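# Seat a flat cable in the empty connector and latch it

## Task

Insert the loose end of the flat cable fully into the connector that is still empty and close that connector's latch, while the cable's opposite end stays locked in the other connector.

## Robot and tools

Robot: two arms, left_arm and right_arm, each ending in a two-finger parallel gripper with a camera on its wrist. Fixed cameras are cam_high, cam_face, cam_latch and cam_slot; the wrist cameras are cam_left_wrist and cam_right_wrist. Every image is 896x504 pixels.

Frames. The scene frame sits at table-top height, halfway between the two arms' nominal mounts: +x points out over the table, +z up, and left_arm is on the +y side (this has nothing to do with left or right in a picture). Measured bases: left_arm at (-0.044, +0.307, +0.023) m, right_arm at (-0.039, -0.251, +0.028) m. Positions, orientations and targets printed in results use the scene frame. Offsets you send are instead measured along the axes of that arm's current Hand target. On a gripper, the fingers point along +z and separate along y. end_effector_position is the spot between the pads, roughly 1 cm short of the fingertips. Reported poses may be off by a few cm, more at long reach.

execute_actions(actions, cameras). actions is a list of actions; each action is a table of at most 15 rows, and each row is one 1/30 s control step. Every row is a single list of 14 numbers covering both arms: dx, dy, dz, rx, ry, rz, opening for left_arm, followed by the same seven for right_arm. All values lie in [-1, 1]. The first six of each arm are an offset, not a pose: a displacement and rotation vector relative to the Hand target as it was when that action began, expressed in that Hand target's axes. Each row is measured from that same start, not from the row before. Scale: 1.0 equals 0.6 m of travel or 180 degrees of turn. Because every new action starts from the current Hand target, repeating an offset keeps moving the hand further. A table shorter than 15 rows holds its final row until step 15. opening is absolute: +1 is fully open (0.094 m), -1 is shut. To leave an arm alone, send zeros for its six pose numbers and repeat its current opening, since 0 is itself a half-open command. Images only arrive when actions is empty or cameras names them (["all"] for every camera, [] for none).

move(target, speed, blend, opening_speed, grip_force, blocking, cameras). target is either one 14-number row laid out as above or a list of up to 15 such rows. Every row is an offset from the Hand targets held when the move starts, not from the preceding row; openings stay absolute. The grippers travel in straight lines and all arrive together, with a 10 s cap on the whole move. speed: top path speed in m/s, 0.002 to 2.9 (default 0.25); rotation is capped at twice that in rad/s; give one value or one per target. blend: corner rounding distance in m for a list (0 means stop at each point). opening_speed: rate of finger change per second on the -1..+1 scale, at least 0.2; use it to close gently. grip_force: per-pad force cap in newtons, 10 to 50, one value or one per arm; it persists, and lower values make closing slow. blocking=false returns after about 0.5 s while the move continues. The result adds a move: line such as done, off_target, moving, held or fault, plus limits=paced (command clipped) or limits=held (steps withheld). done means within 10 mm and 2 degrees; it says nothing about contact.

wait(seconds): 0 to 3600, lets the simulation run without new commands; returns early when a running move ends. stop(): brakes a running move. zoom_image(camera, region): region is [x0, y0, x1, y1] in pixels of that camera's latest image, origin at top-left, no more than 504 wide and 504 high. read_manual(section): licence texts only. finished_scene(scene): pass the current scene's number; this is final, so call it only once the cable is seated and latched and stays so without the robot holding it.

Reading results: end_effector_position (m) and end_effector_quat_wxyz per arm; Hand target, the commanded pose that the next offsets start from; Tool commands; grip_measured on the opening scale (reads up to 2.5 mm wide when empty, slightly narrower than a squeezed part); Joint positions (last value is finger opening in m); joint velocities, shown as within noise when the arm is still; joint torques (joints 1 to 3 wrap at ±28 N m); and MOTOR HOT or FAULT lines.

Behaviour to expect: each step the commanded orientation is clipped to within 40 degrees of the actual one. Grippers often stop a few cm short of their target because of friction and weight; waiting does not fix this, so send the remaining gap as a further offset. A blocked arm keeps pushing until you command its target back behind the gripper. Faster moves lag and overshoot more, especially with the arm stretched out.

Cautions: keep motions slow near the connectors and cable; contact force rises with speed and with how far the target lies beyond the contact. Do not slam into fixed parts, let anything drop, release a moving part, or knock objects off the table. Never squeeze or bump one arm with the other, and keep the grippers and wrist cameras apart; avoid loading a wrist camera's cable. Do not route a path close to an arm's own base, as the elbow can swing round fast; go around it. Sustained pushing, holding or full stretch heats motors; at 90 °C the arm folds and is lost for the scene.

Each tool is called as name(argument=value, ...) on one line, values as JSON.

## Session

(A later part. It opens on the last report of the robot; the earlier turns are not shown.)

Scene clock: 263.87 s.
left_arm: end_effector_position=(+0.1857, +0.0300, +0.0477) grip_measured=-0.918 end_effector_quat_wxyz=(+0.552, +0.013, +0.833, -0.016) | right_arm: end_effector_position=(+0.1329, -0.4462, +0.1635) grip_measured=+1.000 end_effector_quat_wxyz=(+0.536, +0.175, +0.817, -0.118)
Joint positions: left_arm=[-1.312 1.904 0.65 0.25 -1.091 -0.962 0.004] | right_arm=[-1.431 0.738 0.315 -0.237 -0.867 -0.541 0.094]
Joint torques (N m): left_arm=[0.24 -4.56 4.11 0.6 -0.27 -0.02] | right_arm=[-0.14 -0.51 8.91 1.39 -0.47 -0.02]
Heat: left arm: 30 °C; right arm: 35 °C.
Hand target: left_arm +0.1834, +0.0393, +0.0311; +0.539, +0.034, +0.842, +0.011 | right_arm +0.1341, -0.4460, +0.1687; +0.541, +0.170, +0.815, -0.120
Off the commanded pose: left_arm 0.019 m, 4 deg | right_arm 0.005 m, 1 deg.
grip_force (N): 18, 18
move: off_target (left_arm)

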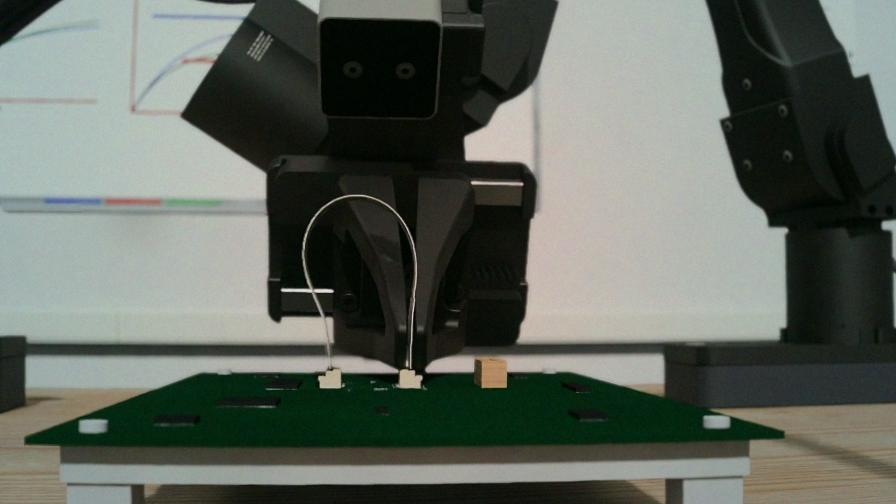

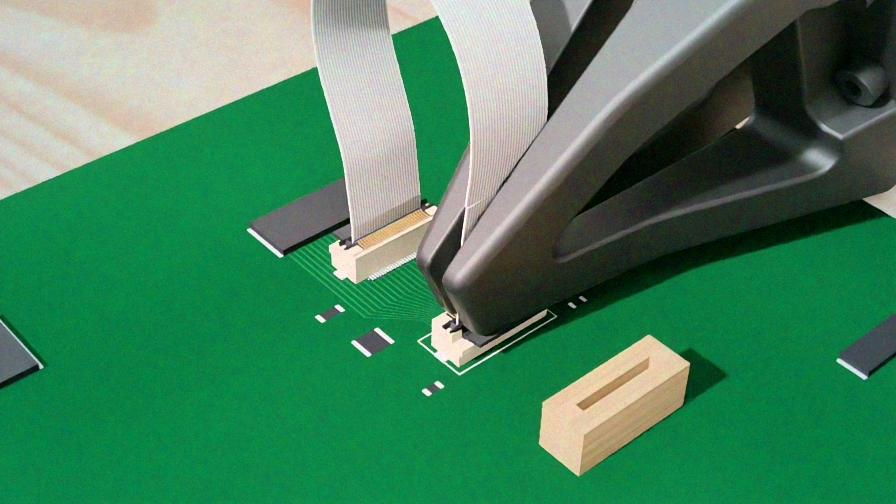

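move(target=[[-0.0414, -0.0086, -0.0155, 0.0105, -0.0079, -0.0237, -0.92, 0, 0, 0, 0, 0, 0, 1], [-0.0414, -0.0086, -0.0155, 0.0105, -0.0079, -0.0237, -0.72, 0, 0, 0, 0, 0, 0, 1]], speed=0.04, cameras=["cam_latch", "cam_slot"])

zoom_image(camera="cam_latch", region=[392, 350, 432, 390])

zoom_image(camera="cam_slot", region=[420, 230, 560, 350])

Scene clock: 268.27 s.
left_arm: end_effector_position=(+0.1838, +0.0284, +0.0483) grip_measured=-0.723 end_effector_quat_wxyz=(+0.543, +0.018, +0.839, -0.021) | right_arm: end_effector_position=(+0.1329, -0.4462, +0.1635) grip_measured=+1.000 end_effector_quat_wxyz=(+0.536, +0.175, +0.817, -0.118)
Joint positions: left_arm=[-1.312 1.884 0.65 0.228 -1.065 -0.962 0.013] | right_arm=[-1.431 0.738 0.315 -0.237 -0.867 -0.541 0.094]
Joint torques (N m): left_arm=[0.31 -9.58 3.9 0.91 -0.55 0.02] | right_arm=[-0.12 -0.49 8.91 1.39 -0.48 -0.01]
Heat: left arm: 30 °C; right arm: 35 °C.
Hand target: left_arm +0.1851, +0.0326, +0.0572; +0.548, +0.012, +0.836, -0.023 | right_arm +0.1341, -0.4460, +0.1687; +0.541, +0.170, +0.815, -0.120
Off the commanded pose: left_arm 0.010 m, 1 deg | right_arm 0.005 m, 1 deg.
grip_force (N): 18, 18
move: done

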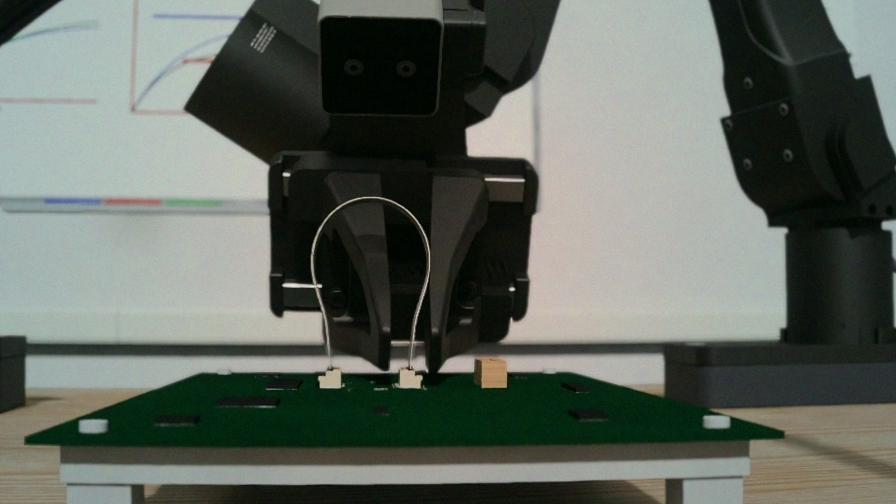

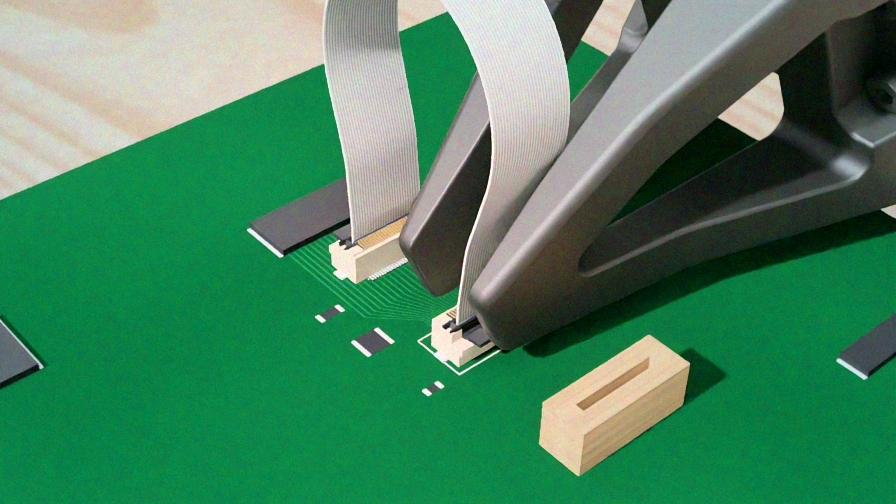

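Scaled by 12.600 from the camera's image (finer frame: 1280x720).

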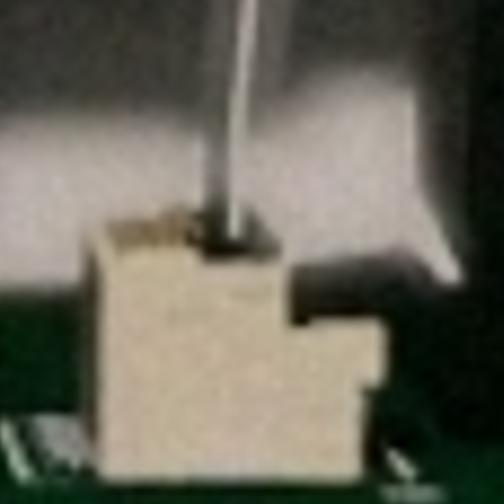

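Scaled by 3.600 from the camera's image (finer frame: 1280x720).

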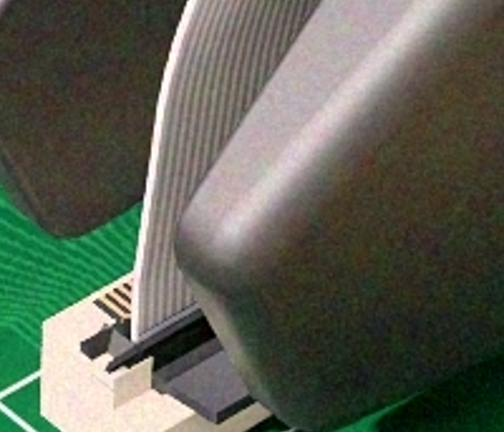

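move(target=[[-0.0096, -0.0029, -0.0033, 0.0025, -0.0018, -0.0056, -0.72, 0, 0, 0, 0, 0, 0, 1], [0.0252, -0.0061, -0.1336, 0.0025, -0.0018, -0.0056, -0.72, 0, 0, 0, 0, 0, 0, 1]], speed=0.05, cameras=["cam_latch", "cam_slot", "cam_face"])

zoom_image(camera="cam_latch", region=[392, 350, 432, 390])

zoom_image(camera="cam_slot", region=[420, 230, 560, 350])

Scene clock: 272.97 s.
left_arm: end_effector_position=(+0.1049, +0.0402, +0.0666) grip_measured=-0.723 end_effector_quat_wxyz=(+0.537, +0.011, +0.843, -0.024) | right_arm: end_effector_position=(+0.1329, -0.4462, +0.1635) grip_measured=+1.000 end_effector_quat_wxyz=(+0.536, +0.175, +0.817, -0.118)
Joint positions: left_arm=[-1.6 1.827 0.767 -0.519 -1.136 -1.612 0.013] | right_arm=[-1.431 0.738 0.315 -0.237 -0.867 -0.541 0.094]
Joint torques (N m): left_arm=[-0.42 -5.89 7.58 0.07 -0.83 -0.1] | right_arm=[-0.09 -0.47 8.92 1.39 -0.48 -0.01]
Heat: left arm: 30 °C; right arm: 35 °C.
Hand target: left_arm +0.1055, +0.0330, +0.0752; +0.551, +0.007, +0.834, -0.031 | right_arm +0.1341, -0.4460, +0.1687; +0.541, +0.170, +0.815, -0.120
Off the commanded pose: left_arm 0.011 m, 2 deg | right_arm 0.005 m, 1 deg.
grip_force (N): 18, 18
move: off_target (left_arm)
Images, in order (width x height): cam_face 896x504, cam_latch 896x504, cam_slot 896x504.

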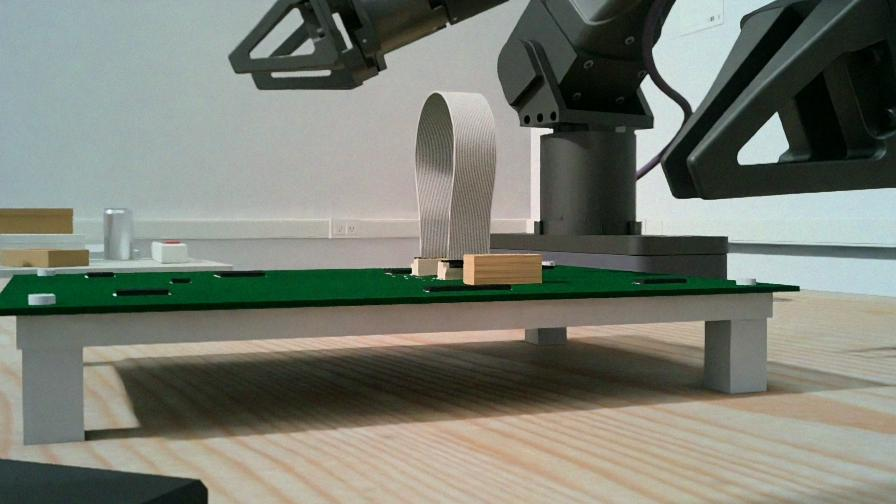

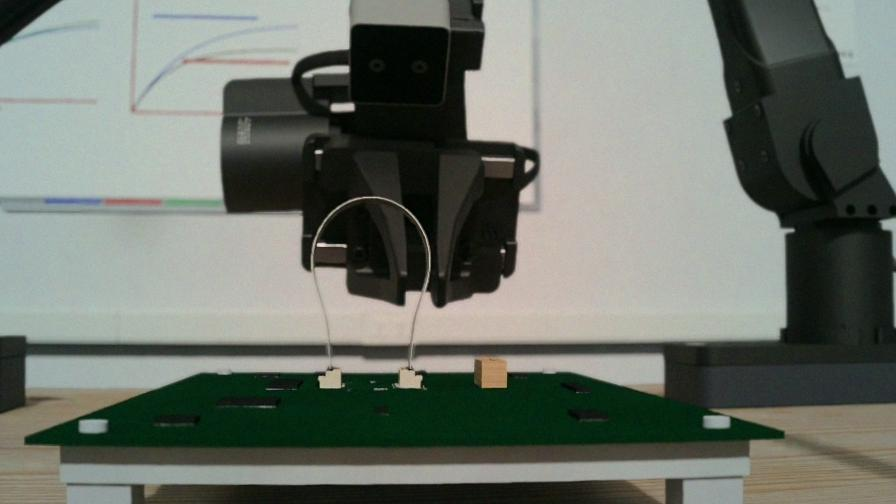

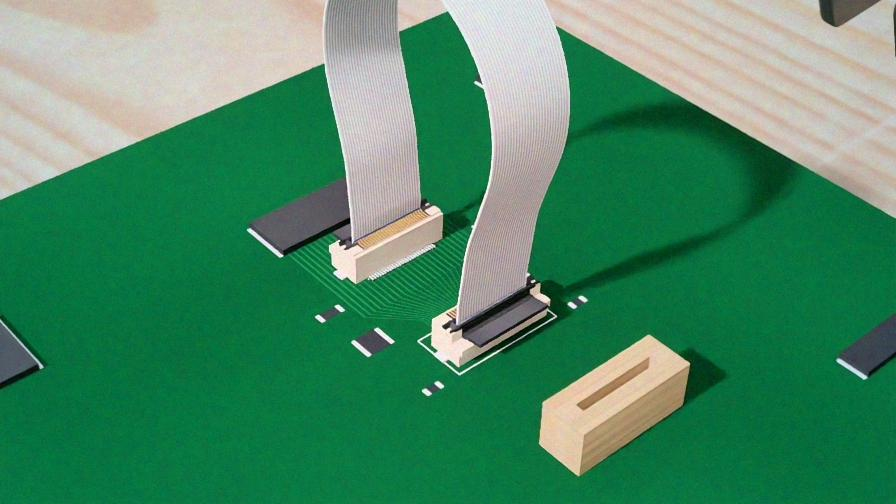

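Scaled by 12.600 from the camera's image (finer frame: 1280x720).

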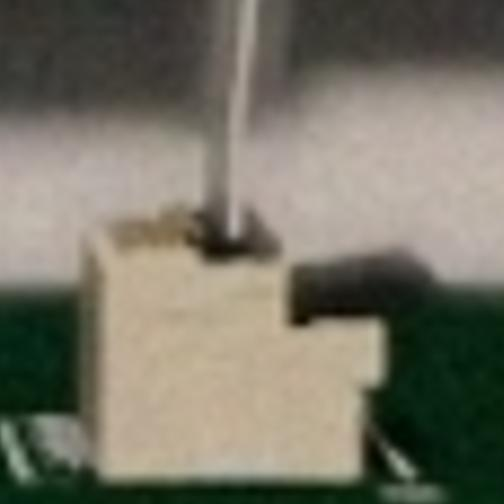

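Scaled by 3.600 from the camera's image (finer frame: 1280x720).

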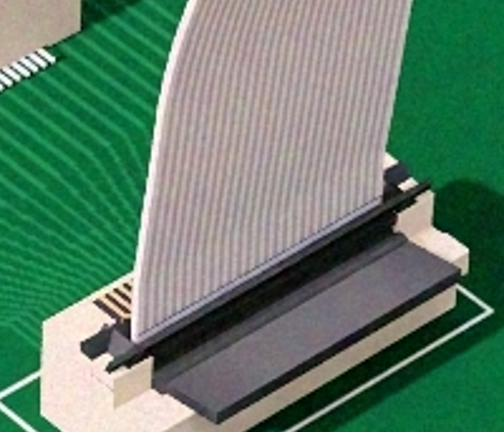

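zoom_image(camera="cam_latch", region=[310, 360, 340, 385])

zoom_image(camera="cam_latch", region=[400, 360, 430, 385])

zoom_image(camera="cam_face", region=[400, 240, 490, 300])

zoom_image(camera="cam_slot", region=[300, 160, 460, 300])

Scaled by 16.800 from the camera's image (finer frame: 1280x720).

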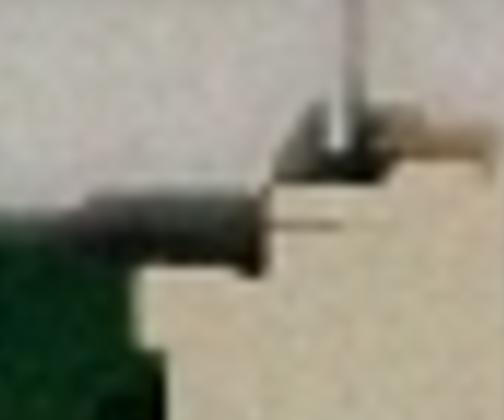

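Scaled by 16.800 from the camera's image (finer frame: 1280x720).

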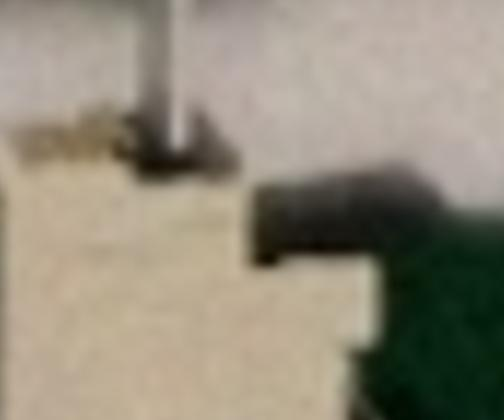

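Scaled by 5.600 from the camera's image (finer frame: 1280x720).

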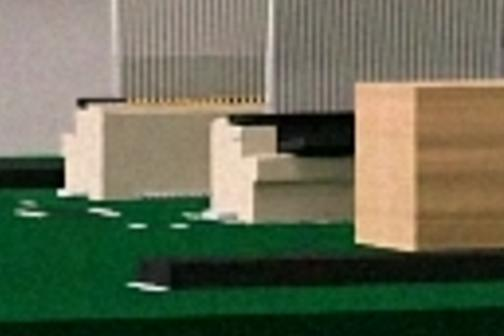

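Scaled by 3.150 from the camera's image (finer frame: 1280x720).

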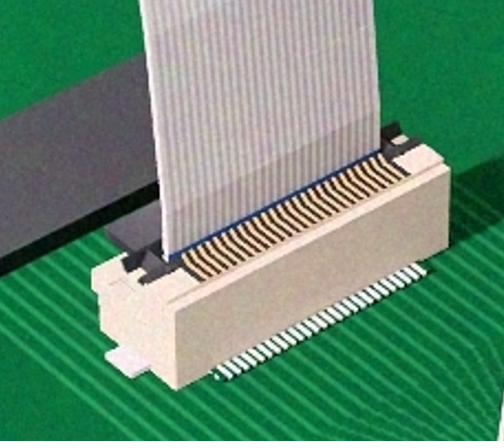

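move(target=[[0, 0, 0, 0, 0, 0, -1, 0, 0, 0, 0, 0, 0, 1], [-0.029, 0.0209, 0.1381, 0, 0, 0.01, -1, 0, 0, 0, 0, 0, 0, 1]], speed=[0.05, 0.06], cameras=["cam_latch", "cam_slot"])

zoom_image(camera="cam_latch", region=[390, 325, 440, 395])

zoom_image(camera="cam_slot", region=[420, 230, 560, 350])

Scene clock: 283.60 s.
left_arm: end_effector_position=(+0.1873, +0.0374, +0.0570) grip_measured=-0.980 end_effector_quat_wxyz=(+0.546, +0.024, +0.837, -0.024) | right_arm: end_effector_position=(+0.1329, -0.4462, +0.1635) grip_measured=+1.000 end_effector_quat_wxyz=(+0.536, +0.175, +0.817, -0.118)
Joint positions: left_arm=[-1.292 1.827 0.599 0.277 -1.054 -0.899 0.001] | right_arm=[-1.431 0.738 0.315 -0.237 -0.867 -0.541 0.094]
Joint torques (N m): left_arm=[0.43 -6.6 4.05 1.31 -0.51 0.02] | right_arm=[-0.09 -0.51 8.88 1.38 -0.48 -0.01]
Heat: left arm: 30 °C; right arm: 35 °C.
Hand target: left_arm +0.1890, +0.0411, +0.0582; +0.551, +0.020, +0.834, -0.022 | right_arm +0.1341, -0.4460, +0.1687; +0.541, +0.170, +0.815, -0.120
Off the commanded pose: left_arm 0.004 m, 1 deg | right_arm 0.005 m, 1 deg.
grip_force (N): 18, 18
move: done

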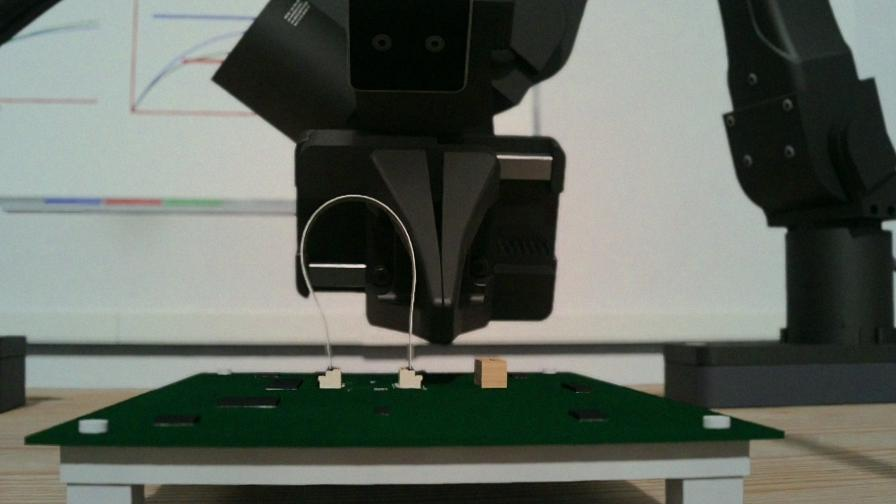

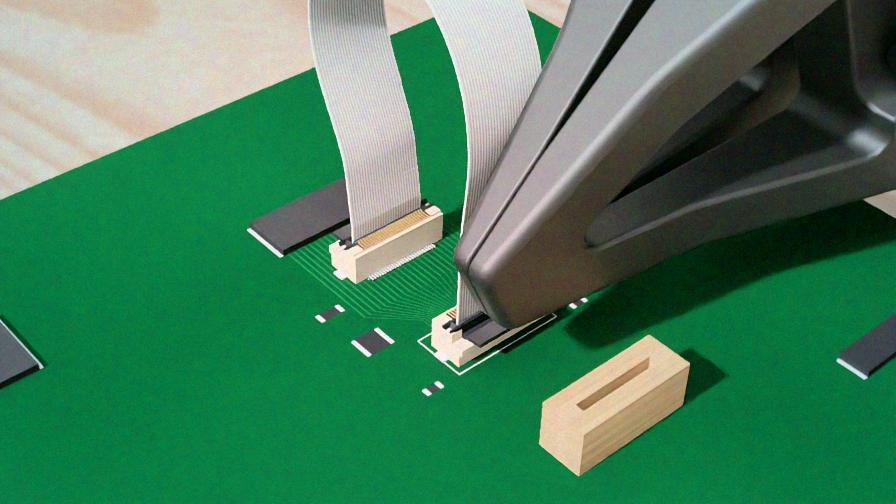

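Scaled by 7.200 from the camera's image (finer frame: 1280x720).

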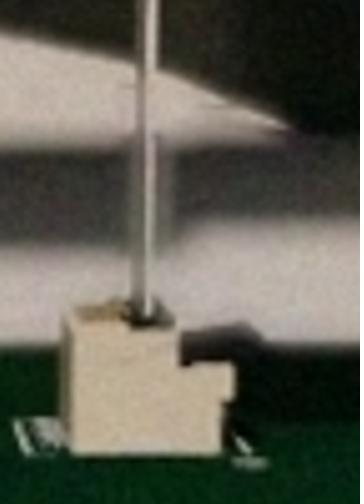

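Scaled by 3.600 from the camera's image (finer frame: 1280x720).

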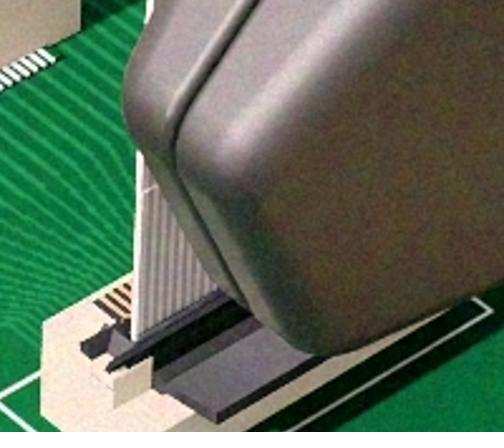

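move(target=[0.0153, -0.0025, 0.0075, -0.0006, 0.0005, 0.0014, -1, 0, 0, 0, 0, 0, 0, 1], speed=0.04, cameras=["cam_latch", "cam_slot"])

zoom_image(camera="cam_latch", region=[390, 325, 440, 395])

zoom_image(camera="cam_slot", region=[420, 230, 560, 350])

Scene clock: 286.07 s.
left_arm: end_effector_position=(+0.1878, +0.0352, +0.0503) grip_measured=-0.980 end_effector_quat_wxyz=(+0.547, +0.022, +0.837, -0.026) | right_arm: end_effector_position=(+0.1329, -0.4462, +0.1635) grip_measured=+1.000 end_effector_quat_wxyz=(+0.536, +0.175, +0.817, -0.118)
Joint positions: left_arm=[-1.292 1.861 0.599 0.318 -1.054 -0.898 0.001] | right_arm=[-1.431 0.738 0.315 -0.237 -0.867 -0.541 0.094]
Joint torques (N m): left_arm=[0.36 -5.72 4.1 1.28 -0.5 0.03] | right_arm=[-0.05 -0.46 8.9 1.37 -0.46 -0.02]
Heat: left arm: 30 °C; right arm: 35 °C.
Hand target: left_arm +0.1894, +0.0394, +0.0480; +0.550, +0.021, +0.834, -0.020 | right_arm +0.1341, -0.4460, +0.1687; +0.541, +0.170, +0.815, -0.120
Off the commanded pose: left_arm 0.005 m, 1 deg | right_arm 0.005 m, 1 deg.
grip_force (N): 18, 18
move: done

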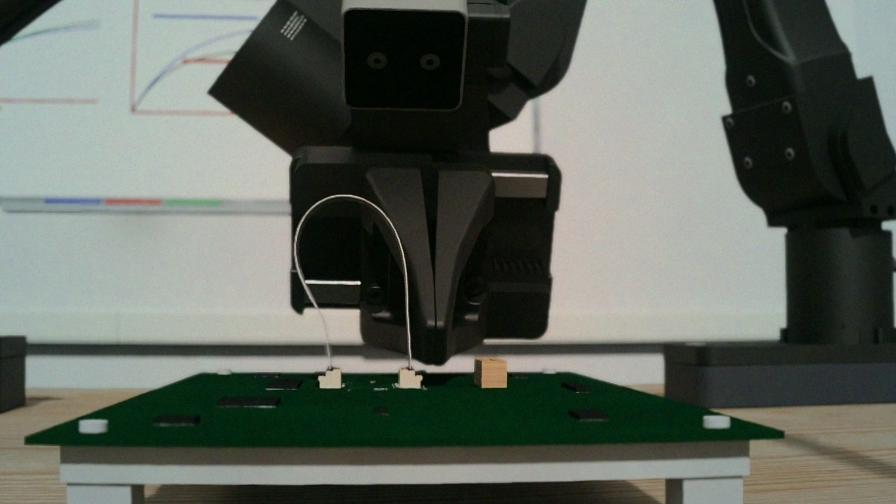

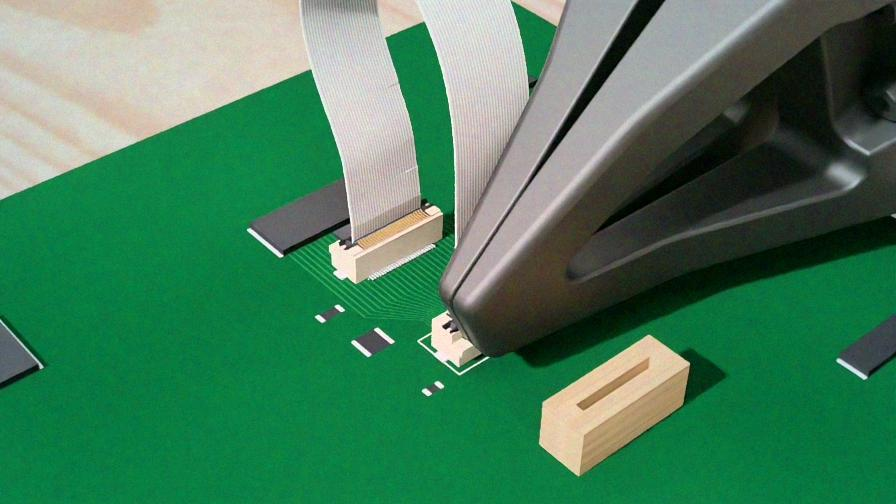

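Scaled by 7.200 from the camera's image (finer frame: 1280x720).

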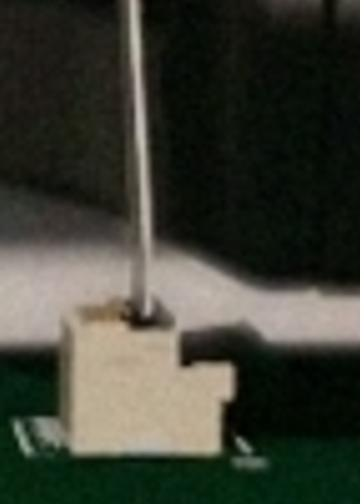

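Scaled by 3.600 from the camera's image (finer frame: 1280x720).

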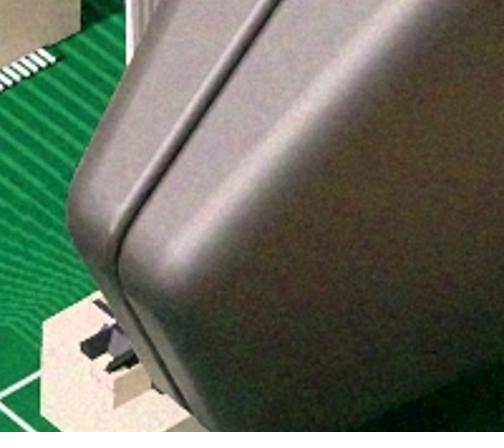

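move(target=[[-0.0021, -0.0031, 0.0002, 0.0017, -0.0013, -0.0039, -1, 0, 0, 0, 0, 0, 0, 1], [0.0169, 0.0075, 0.0047, -0.0055, 0.0044, 0.0128, -1, 0, 0, 0, 0, 0, 0, 1]], speed=0.04, cameras=["cam_latch", "cam_slot"])

zoom_image(camera="cam_latch", region=[390, 325, 440, 395])

zoom_image(camera="cam_slot", region=[420, 230, 560, 350])

Scene clock: 289.17 s.
left_arm: end_effector_position=(+0.1887, +0.0367, +0.0473) grip_measured=-0.980 end_effector_quat_wxyz=(+0.551, +0.022, +0.834, -0.021) | right_arm: end_effector_position=(+0.1329, -0.4462, +0.1635) grip_measured=+1.000 end_effector_quat_wxyz=(+0.536, +0.175, +0.817, -0.118)
Joint positions: left_arm=[-1.292 1.882 0.599 0.333 -1.067 -0.898 0.001] | right_arm=[-1.431 0.738 0.315 -0.237 -0.867 -0.541 0.094]
Joint torques (N m): left_arm=[0.4 -5.04 4.07 0.96 -0.36 0.04] | right_arm=[-0.13 -0.47 8.9 1.39 -0.47 -0.01]
Heat: left arm: 30 °C; right arm: 35 °C.
Hand target: left_arm +0.1883, +0.0438, +0.0376; +0.545, +0.033, +0.838, -0.002 | right_arm +0.1341, -0.4460, +0.1687; +0.541, +0.170, +0.815, -0.120
Off the commanded pose: left_arm 0.012 m, 3 deg | right_arm 0.005 m, 1 deg.
grip_force (N): 18, 18
move: off_target (left_arm)

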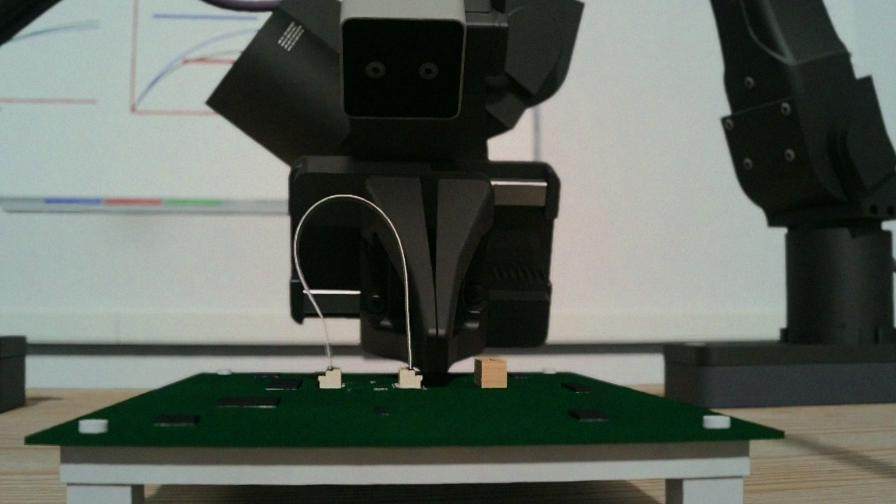

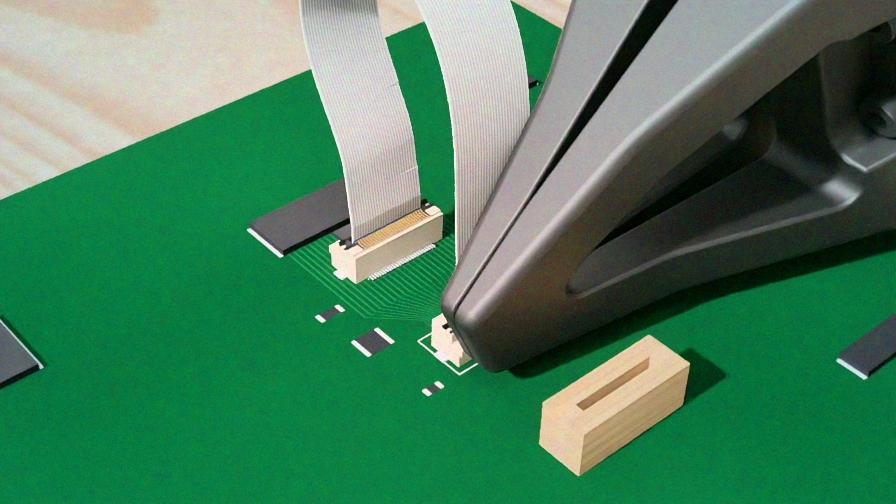

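Scaled by 7.200 from the camera's image (finer frame: 1280x720).

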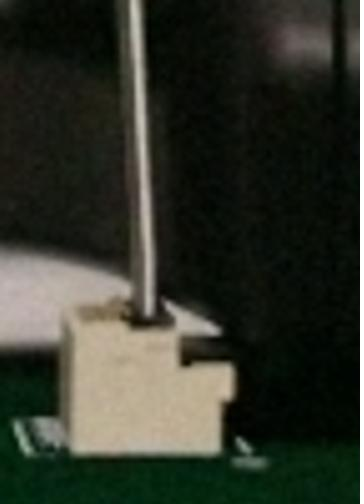

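Scaled by 3.600 from the camera's image (finer frame: 1280x720).

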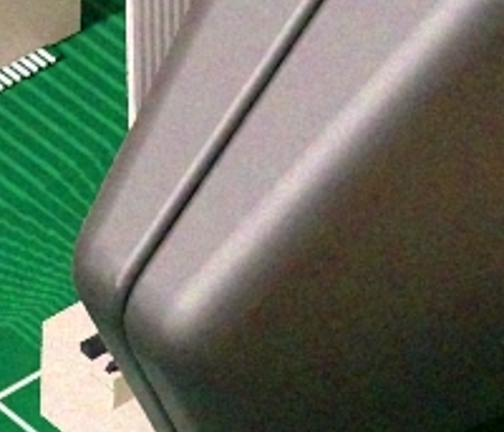

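zoom_image(camera="cam_latch", region=[400, 360, 430, 385])

Scaled by 16.800 from the camera's image (finer frame: 1280x720).

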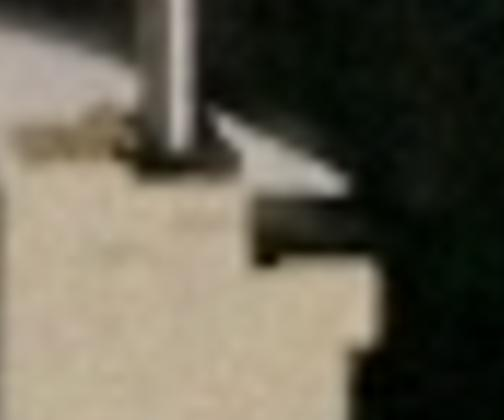

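move(target=[[-0.0146, -0.0033, -0.0052, 0.0036, -0.0029, -0.0084, -1, 0, 0, 0, 0, 0, 0, 1], [0.0212, -0.007, -0.1352, 0.0036, -0.0029, -0.0084, -1, 0, 0, 0, 0, 0, 0, 1]], speed=0.05, cameras=["cam_latch", "cam_slot", "cam_face"])

zoom_image(camera="cam_latch", region=[400, 360, 430, 385])

zoom_image(camera="cam_slot", region=[420, 230, 560, 350])

Scene clock: 296.27 s.
left_arm: end_effector_position=(+0.1083, +0.0506, +0.0508) grip_measured=-0.980 end_effector_quat_wxyz=(+0.536, +0.030, +0.844, -0.007) | right_arm: end_effector_position=(+0.1329, -0.4462, +0.1635) grip_measured=+1.000 end_effector_quat_wxyz=(+0.536, +0.175, +0.817, -0.118)
Joint positions: left_arm=[-1.588 1.851 0.709 -0.429 -1.132 -1.549 0.001] | right_arm=[-1.431 0.738 0.315 -0.237 -0.867 -0.541 0.094]
Joint torques (N m): left_arm=[-0.5 -5.91 7.13 0.04 -0.81 -0.11] | right_arm=[-0.12 -0.5 8.88 1.37 -0.48 0]
Heat: left arm: 30 °C; right arm: 35 °C.
Hand target: left_arm +0.1088, +0.0435, +0.0587; +0.549, +0.025, +0.836, -0.014 | right_arm +0.1341, -0.4460, +0.1687; +0.541, +0.170, +0.815, -0.120
Off the commanded pose: left_arm 0.011 m, 2 deg | right_arm 0.005 m, 1 deg.
grip_force (N): 18, 18
move: off_target (left_arm)
Images, in order (width x height): cam_face 896x504, cam_latch 896x504, cam_slot 896x504.

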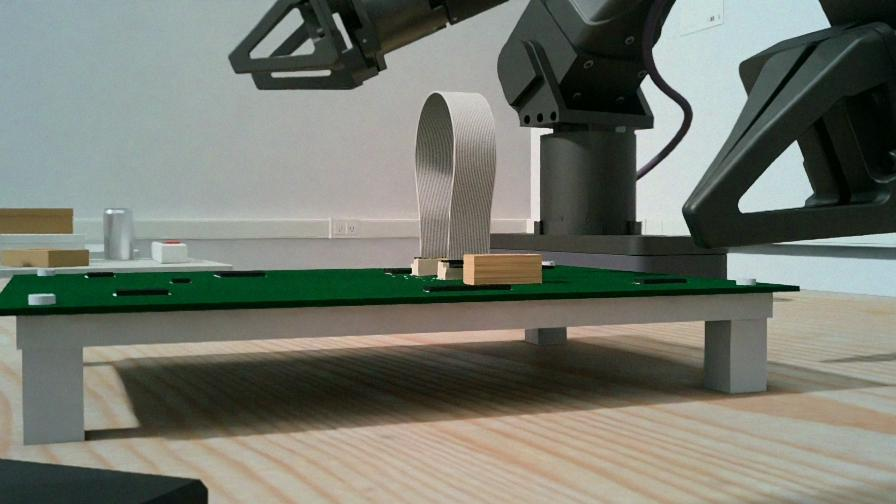

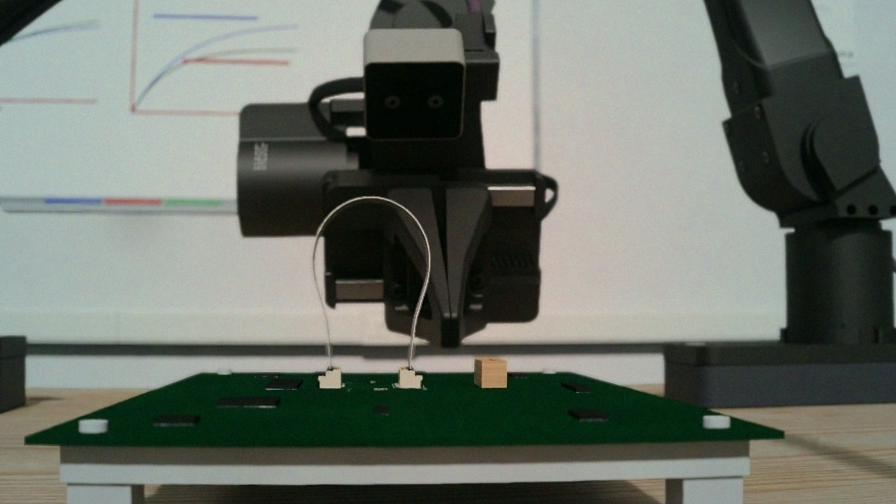

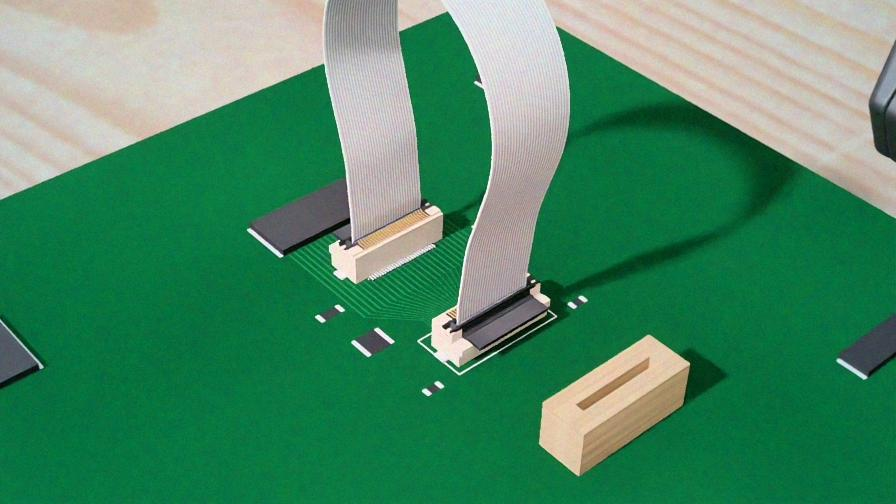

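Scaled by 16.800 from the camera's image (finer frame: 1280x720).

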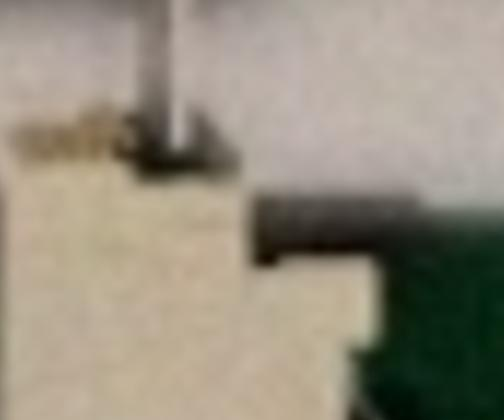

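Scaled by 3.600 from the camera's image (finer frame: 1280x720).

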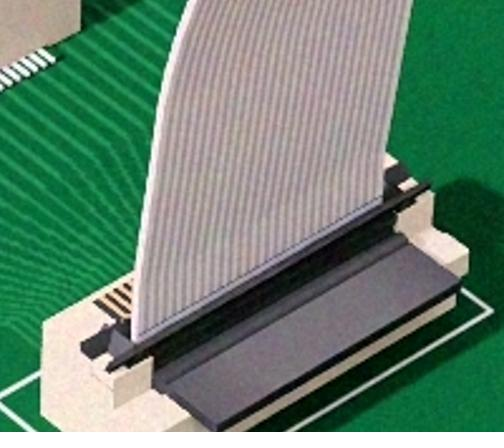

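finished_scene(scene=1)

The scene is finished: the task was done.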